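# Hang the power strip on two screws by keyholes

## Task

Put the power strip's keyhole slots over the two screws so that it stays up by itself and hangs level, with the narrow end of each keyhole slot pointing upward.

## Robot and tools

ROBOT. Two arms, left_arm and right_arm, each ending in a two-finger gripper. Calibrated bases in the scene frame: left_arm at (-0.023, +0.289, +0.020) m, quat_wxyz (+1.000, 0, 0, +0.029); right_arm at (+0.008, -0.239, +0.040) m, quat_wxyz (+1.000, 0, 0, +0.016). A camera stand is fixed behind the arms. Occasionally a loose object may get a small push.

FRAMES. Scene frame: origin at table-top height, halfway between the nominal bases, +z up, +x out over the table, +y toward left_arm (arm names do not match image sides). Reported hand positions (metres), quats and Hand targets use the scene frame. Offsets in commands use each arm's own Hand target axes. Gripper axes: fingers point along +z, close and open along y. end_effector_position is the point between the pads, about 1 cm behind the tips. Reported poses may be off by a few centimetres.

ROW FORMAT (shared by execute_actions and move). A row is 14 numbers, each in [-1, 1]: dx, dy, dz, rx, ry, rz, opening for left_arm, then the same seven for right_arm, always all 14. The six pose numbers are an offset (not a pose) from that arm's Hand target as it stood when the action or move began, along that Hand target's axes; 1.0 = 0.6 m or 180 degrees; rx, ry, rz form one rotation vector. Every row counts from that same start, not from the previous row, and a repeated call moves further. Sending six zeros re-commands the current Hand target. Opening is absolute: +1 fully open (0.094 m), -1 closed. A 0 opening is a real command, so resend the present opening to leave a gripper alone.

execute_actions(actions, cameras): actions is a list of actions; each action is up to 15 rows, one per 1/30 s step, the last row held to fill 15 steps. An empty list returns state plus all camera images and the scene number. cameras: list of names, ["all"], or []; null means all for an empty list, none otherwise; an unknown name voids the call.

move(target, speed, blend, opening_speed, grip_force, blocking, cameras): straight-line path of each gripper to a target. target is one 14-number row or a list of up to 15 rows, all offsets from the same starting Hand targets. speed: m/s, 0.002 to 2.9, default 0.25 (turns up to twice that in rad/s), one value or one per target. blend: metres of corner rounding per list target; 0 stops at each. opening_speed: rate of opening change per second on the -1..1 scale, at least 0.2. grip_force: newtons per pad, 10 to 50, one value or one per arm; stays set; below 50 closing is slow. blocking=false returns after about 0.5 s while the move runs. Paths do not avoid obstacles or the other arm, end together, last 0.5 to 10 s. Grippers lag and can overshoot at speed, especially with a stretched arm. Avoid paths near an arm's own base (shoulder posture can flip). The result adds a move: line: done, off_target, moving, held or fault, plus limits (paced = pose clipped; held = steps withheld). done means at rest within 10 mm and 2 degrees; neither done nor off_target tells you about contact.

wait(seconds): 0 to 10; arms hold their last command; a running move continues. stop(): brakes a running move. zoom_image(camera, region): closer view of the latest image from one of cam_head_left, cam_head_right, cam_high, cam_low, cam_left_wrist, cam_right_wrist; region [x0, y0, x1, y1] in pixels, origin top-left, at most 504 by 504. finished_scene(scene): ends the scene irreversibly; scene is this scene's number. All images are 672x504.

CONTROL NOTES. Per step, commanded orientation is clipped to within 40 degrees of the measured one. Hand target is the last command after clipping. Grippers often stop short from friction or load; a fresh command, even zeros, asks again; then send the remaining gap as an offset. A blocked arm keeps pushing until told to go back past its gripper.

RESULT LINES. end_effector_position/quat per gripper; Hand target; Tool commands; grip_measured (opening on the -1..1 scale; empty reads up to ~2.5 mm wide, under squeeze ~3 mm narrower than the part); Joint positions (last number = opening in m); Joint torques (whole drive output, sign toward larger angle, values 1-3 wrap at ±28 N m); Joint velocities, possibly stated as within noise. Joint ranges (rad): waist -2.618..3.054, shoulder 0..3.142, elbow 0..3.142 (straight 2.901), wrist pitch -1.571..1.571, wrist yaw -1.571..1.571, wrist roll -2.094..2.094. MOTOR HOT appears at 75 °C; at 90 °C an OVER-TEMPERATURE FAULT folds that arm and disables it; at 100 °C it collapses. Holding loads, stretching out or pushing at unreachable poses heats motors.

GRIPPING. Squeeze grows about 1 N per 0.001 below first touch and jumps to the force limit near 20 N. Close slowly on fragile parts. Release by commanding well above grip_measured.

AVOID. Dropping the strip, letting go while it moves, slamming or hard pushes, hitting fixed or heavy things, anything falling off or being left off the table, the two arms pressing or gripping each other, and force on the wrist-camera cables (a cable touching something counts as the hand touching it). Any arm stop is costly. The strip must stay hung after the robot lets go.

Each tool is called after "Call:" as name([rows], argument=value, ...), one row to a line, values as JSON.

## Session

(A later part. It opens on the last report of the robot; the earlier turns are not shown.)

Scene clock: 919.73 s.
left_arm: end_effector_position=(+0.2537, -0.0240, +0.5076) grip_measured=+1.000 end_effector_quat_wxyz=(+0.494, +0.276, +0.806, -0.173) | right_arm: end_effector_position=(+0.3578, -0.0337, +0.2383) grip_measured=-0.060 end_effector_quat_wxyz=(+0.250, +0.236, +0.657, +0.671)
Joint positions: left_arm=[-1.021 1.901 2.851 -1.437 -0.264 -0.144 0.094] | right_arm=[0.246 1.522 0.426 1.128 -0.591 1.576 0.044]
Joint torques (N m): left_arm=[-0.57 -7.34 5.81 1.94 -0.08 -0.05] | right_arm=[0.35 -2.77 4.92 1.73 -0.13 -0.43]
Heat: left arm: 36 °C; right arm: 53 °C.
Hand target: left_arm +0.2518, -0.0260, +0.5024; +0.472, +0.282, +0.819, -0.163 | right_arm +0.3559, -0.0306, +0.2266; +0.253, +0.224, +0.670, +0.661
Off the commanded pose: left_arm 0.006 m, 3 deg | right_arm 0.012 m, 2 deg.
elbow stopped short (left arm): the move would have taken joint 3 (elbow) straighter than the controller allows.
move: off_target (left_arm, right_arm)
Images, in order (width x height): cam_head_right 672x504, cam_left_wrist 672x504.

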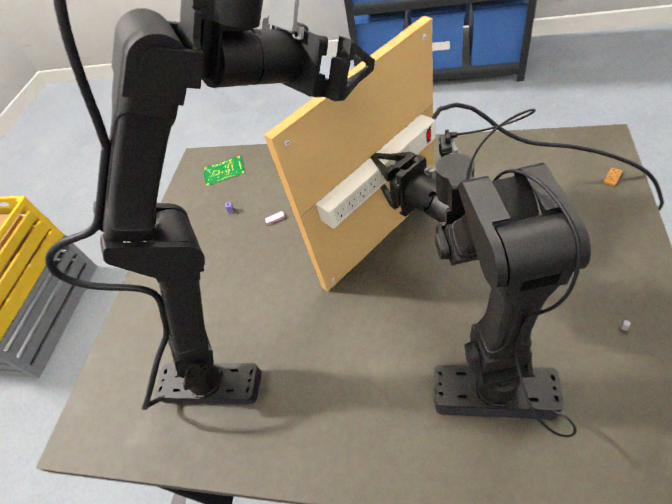

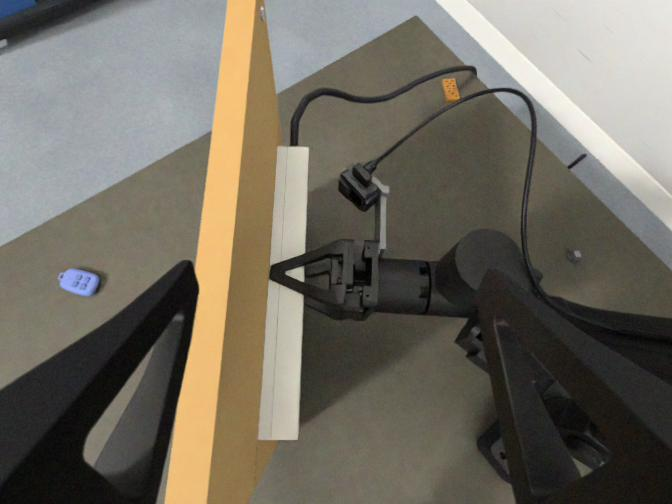

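Call:
move(target=[0,0,0,0,0,0,1,0.0,0.011,-0.002,-0.003,0,0,-0.2], speed=0.03)

Call:
move(target=[0,0,0,0,0,0,1,0,0,0,0,0,0,0.3], speed=0.03, opening_speed=0.2, cameras=["cam_left_wrist","cam_head_right","cam_right_wrist"])

Call:
zoom_image(camera="cam_head_right", region=[290, 90, 470, 240])

Scene clock: 926.93 s.
left_arm: end_effector_position=(+0.2537, -0.0240, +0.5076) grip_measured=+1.000 end_effector_quat_wxyz=(+0.494, +0.276, +0.806, -0.173) | right_arm: end_effector_position=(+0.3578, -0.0337, +0.2383) grip_measured=-0.060 end_effector_quat_wxyz=(+0.250, +0.236, +0.657, +0.671)
Joint positions: left_arm=[-1.021 1.901 2.851 -1.437 -0.264 -0.144 0.094] | right_arm=[0.246 1.522 0.426 1.128 -0.591 1.576 0.044]
Joint torques (N m): left_arm=[-0.57 -7.32 5.81 1.94 -0.08 -0.06] | right_arm=[0.24 -4.42 5.11 1.62 -0.16 -0.36]
Heat: left arm: 36 °C; right arm: 53 °C.
Hand target: left_arm +0.2518, -0.0260, +0.5024; +0.472, +0.282, +0.819, -0.163 | right_arm +0.3549, -0.0313, +0.2332; +0.254, +0.223, +0.667, +0.664
Off the commanded pose: left_arm 0.006 m, 3 deg | right_arm 0.006 m, 2 deg.
elbow stopped short (left arm): the move would have taken joint 3 (elbow) straighter than the controller allows.
move: off_target (left_arm)

Scene clock: 929.63 s.
left_arm: end_effector_position=(+0.2537, -0.0240, +0.5076) grip_measured=+1.000 end_effector_quat_wxyz=(+0.494, +0.276, +0.806, -0.173) | right_arm: end_effector_position=(+0.3571, -0.0330, +0.2358) grip_measured=+0.298 end_effector_quat_wxyz=(+0.254, +0.229, +0.663, +0.666)
Joint positions: left_arm=[-1.021 1.901 2.851 -1.437 -0.264 -0.144 0.094] | right_arm=[0.246 1.522 0.426 1.117 -0.596 1.55 0.061]
Joint torques (N m): left_arm=[-0.55 -7.34 5.81 1.94 -0.08 -0.06] | right_arm=[0.23 -4.52 5.11 1.7 -0.09 -0.15]
Heat: left arm: 36 °C; right arm: 52 °C.
Hand target: left_arm +0.2518, -0.0260, +0.5024; +0.472, +0.282, +0.819, -0.163 | right_arm +0.3549, -0.0313, +0.2332; +0.254, +0.222, +0.667, +0.664
Off the commanded pose: left_arm 0.006 m, 3 deg | right_arm 0.004 m, 1 deg.
elbow stopped short (left arm): the move would have taken joint 3 (elbow) straighter than the controller allows.
move: off_target (left_arm)
Images, in order (width x height): cam_head_right 672x504, cam_left_wrist 672x504, cam_right_wrist 672x504.

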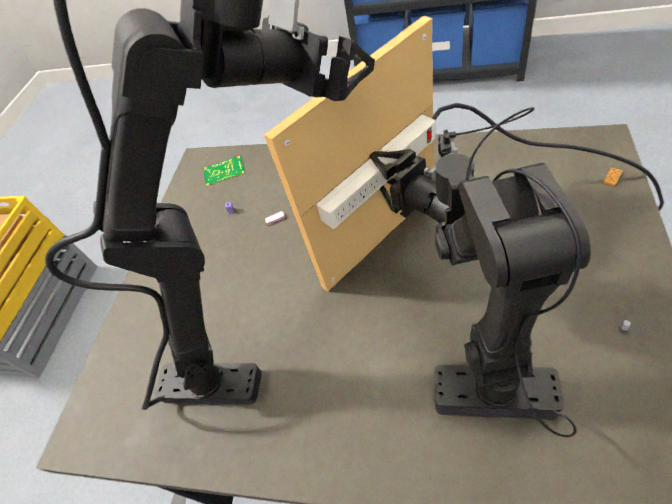

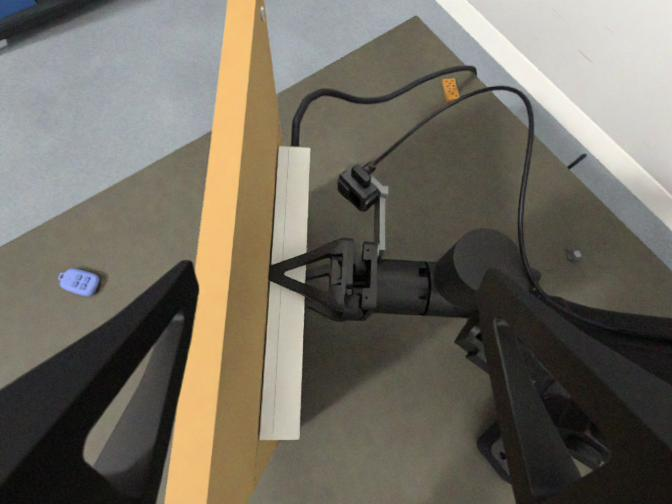

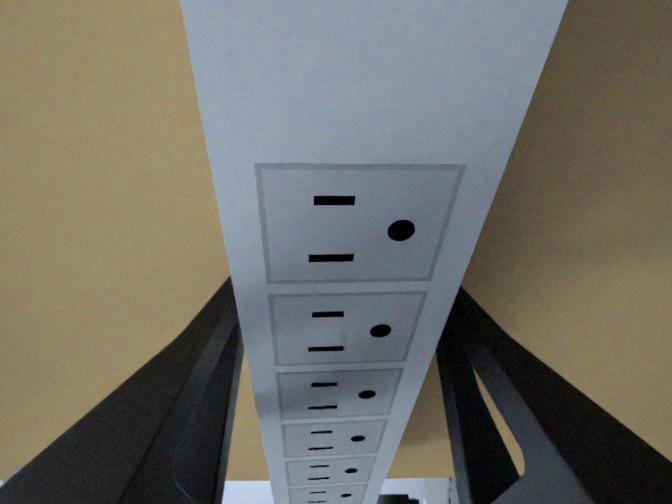

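Scaled by 2.800.

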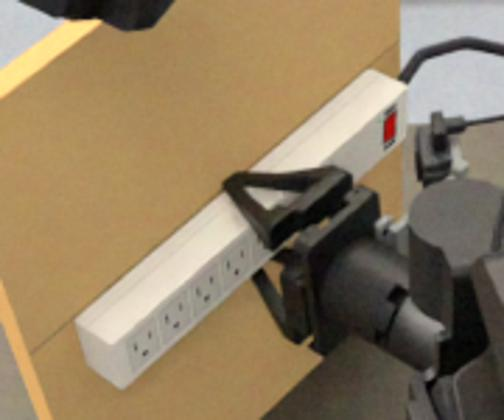

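Call:
move([
  [0,0,0,0,0,0,1,0,0,0,0,0,0,0.8],
  [0,0,0,0,0,0,1,0,0.002,-0.1,0,0,0,0.8],
  [0,0,0,0,0,0,1,0,0.02,-0.22,0,0,0,0.8],
], speed=0.06, opening_speed=0.5, cameras=["cam_left_wrist","cam_head_right","cam_head_left","cam_right_wrist"])

Call:
zoom_image(camera="cam_head_right", region=[290, 90, 470, 240])

Call:
zoom_image(camera="cam_left_wrist", region=[190, 120, 390, 460])

Scene clock: 940.00 s.
left_arm: end_effector_position=(+0.2537, -0.0240, +0.5076) grip_measured=+1.000 end_effector_quat_wxyz=(+0.494, +0.276, +0.806, -0.173) | right_arm: end_effector_position=(+0.2740, -0.1327, +0.2448) grip_measured=+0.798 end_effector_quat_wxyz=(+0.250, +0.227, +0.666, +0.665)
Joint positions: left_arm=[-1.021 1.901 2.851 -1.437 -0.264 -0.144 0.094] | right_arm=[-0.254 0.973 0.169 0.825 -1.106 1.557 0.084]
Joint torques (N m): left_arm=[-0.57 -7.35 5.79 1.94 -0.08 -0.06] | right_arm=[-0.62 -2.33 5.37 1.49 -0.09 -0.08]
Heat: left arm: 36 °C; right arm: 50 °C.
Hand target: left_arm +0.2518, -0.0260, +0.5024; +0.472, +0.282, +0.819, -0.163 | right_arm +0.2707, -0.1332, +0.2437; +0.254, +0.223, +0.667, +0.664
Off the commanded pose: left_arm 0.006 m, 3 deg | right_arm 0.003 m, 1 deg.
elbow stopped short (left arm): the move would have taken joint 3 (elbow) straighter than the controller allows.
move: off_target (left_arm)
Images, in order (width x height): cam_head_left 672x504, cam_head_right 672x504, cam_left_wrist 672x504, cam_right_wrist 672x504.

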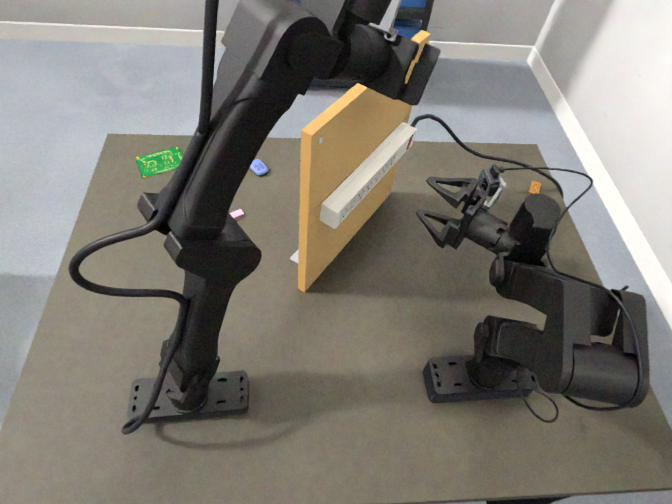

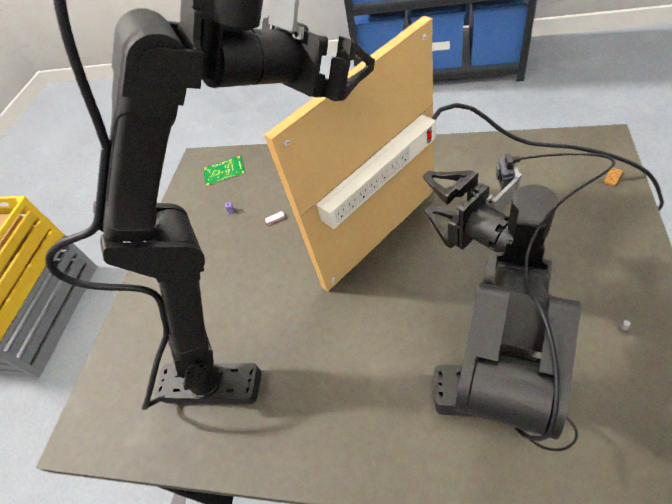

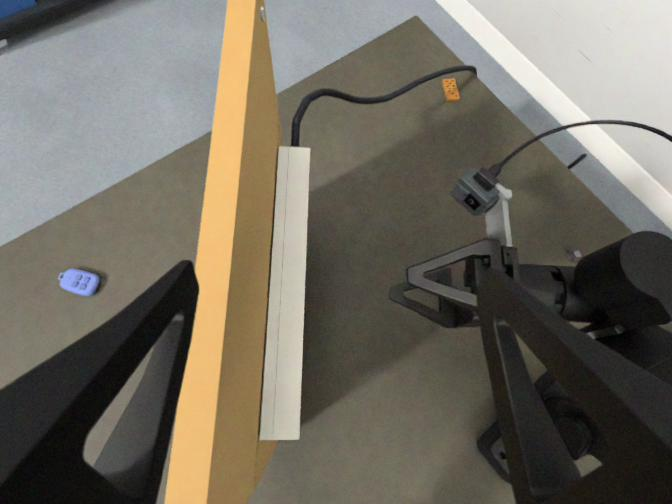

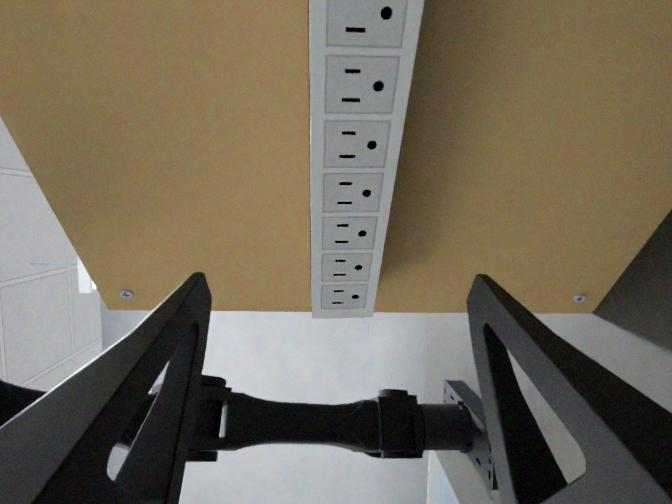

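Scaled by 2.800.

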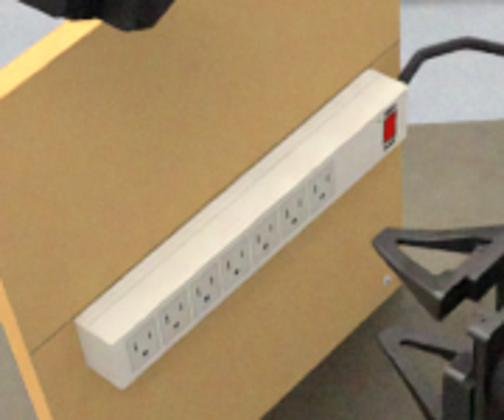

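Scaled by 1.482.

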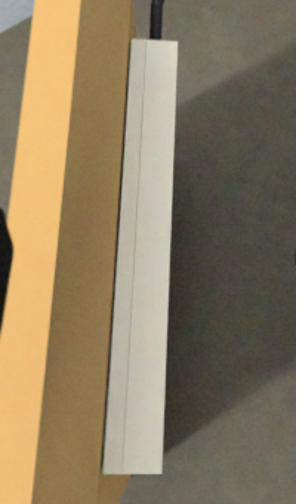

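Call:
zoom_image(camera="cam_head_right", region=[395, 90, 455, 135])

Call:
zoom_image(camera="cam_head_right", region=[295, 180, 355, 225])

Scaled by 8.400.

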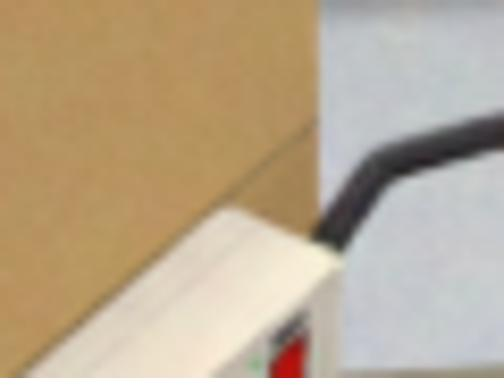

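Scaled by 8.400.

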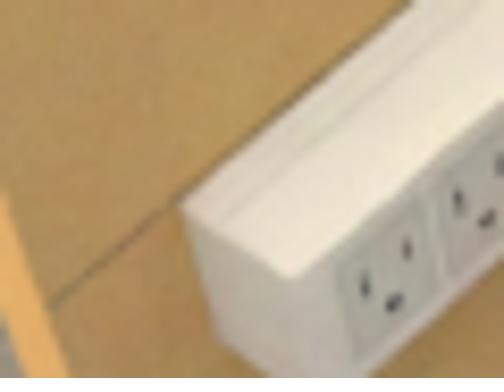

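Call:
zoom_image(camera="cam_right_wrist", region=[280, 0, 430, 330])

Call:
zoom_image(camera="cam_left_wrist", region=[240, 110, 360, 230])

Call:
zoom_image(camera="cam_left_wrist", region=[240, 335, 360, 455])

Scaled by 1.527.

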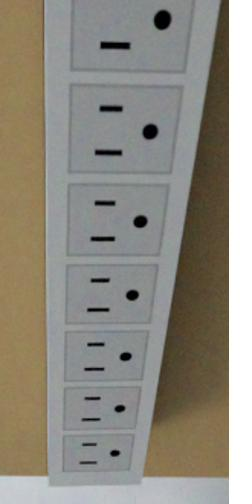

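Scaled by 4.200.

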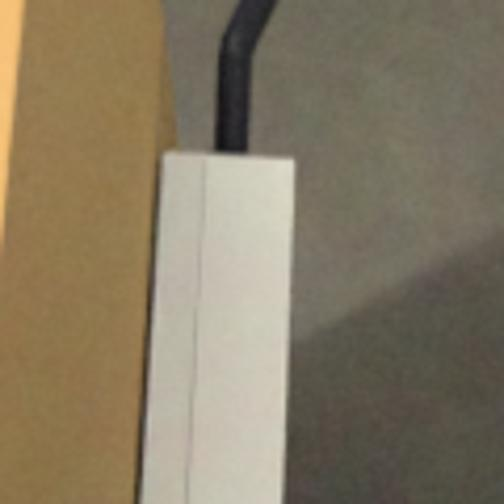

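Scaled by 4.200.

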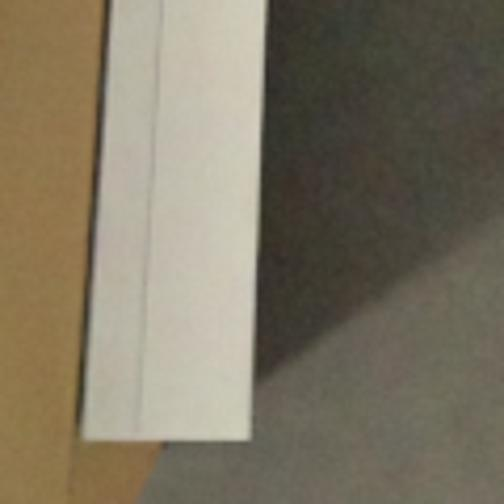

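Call:
finished_scene(scene=2)

The scene is finished: the task was done.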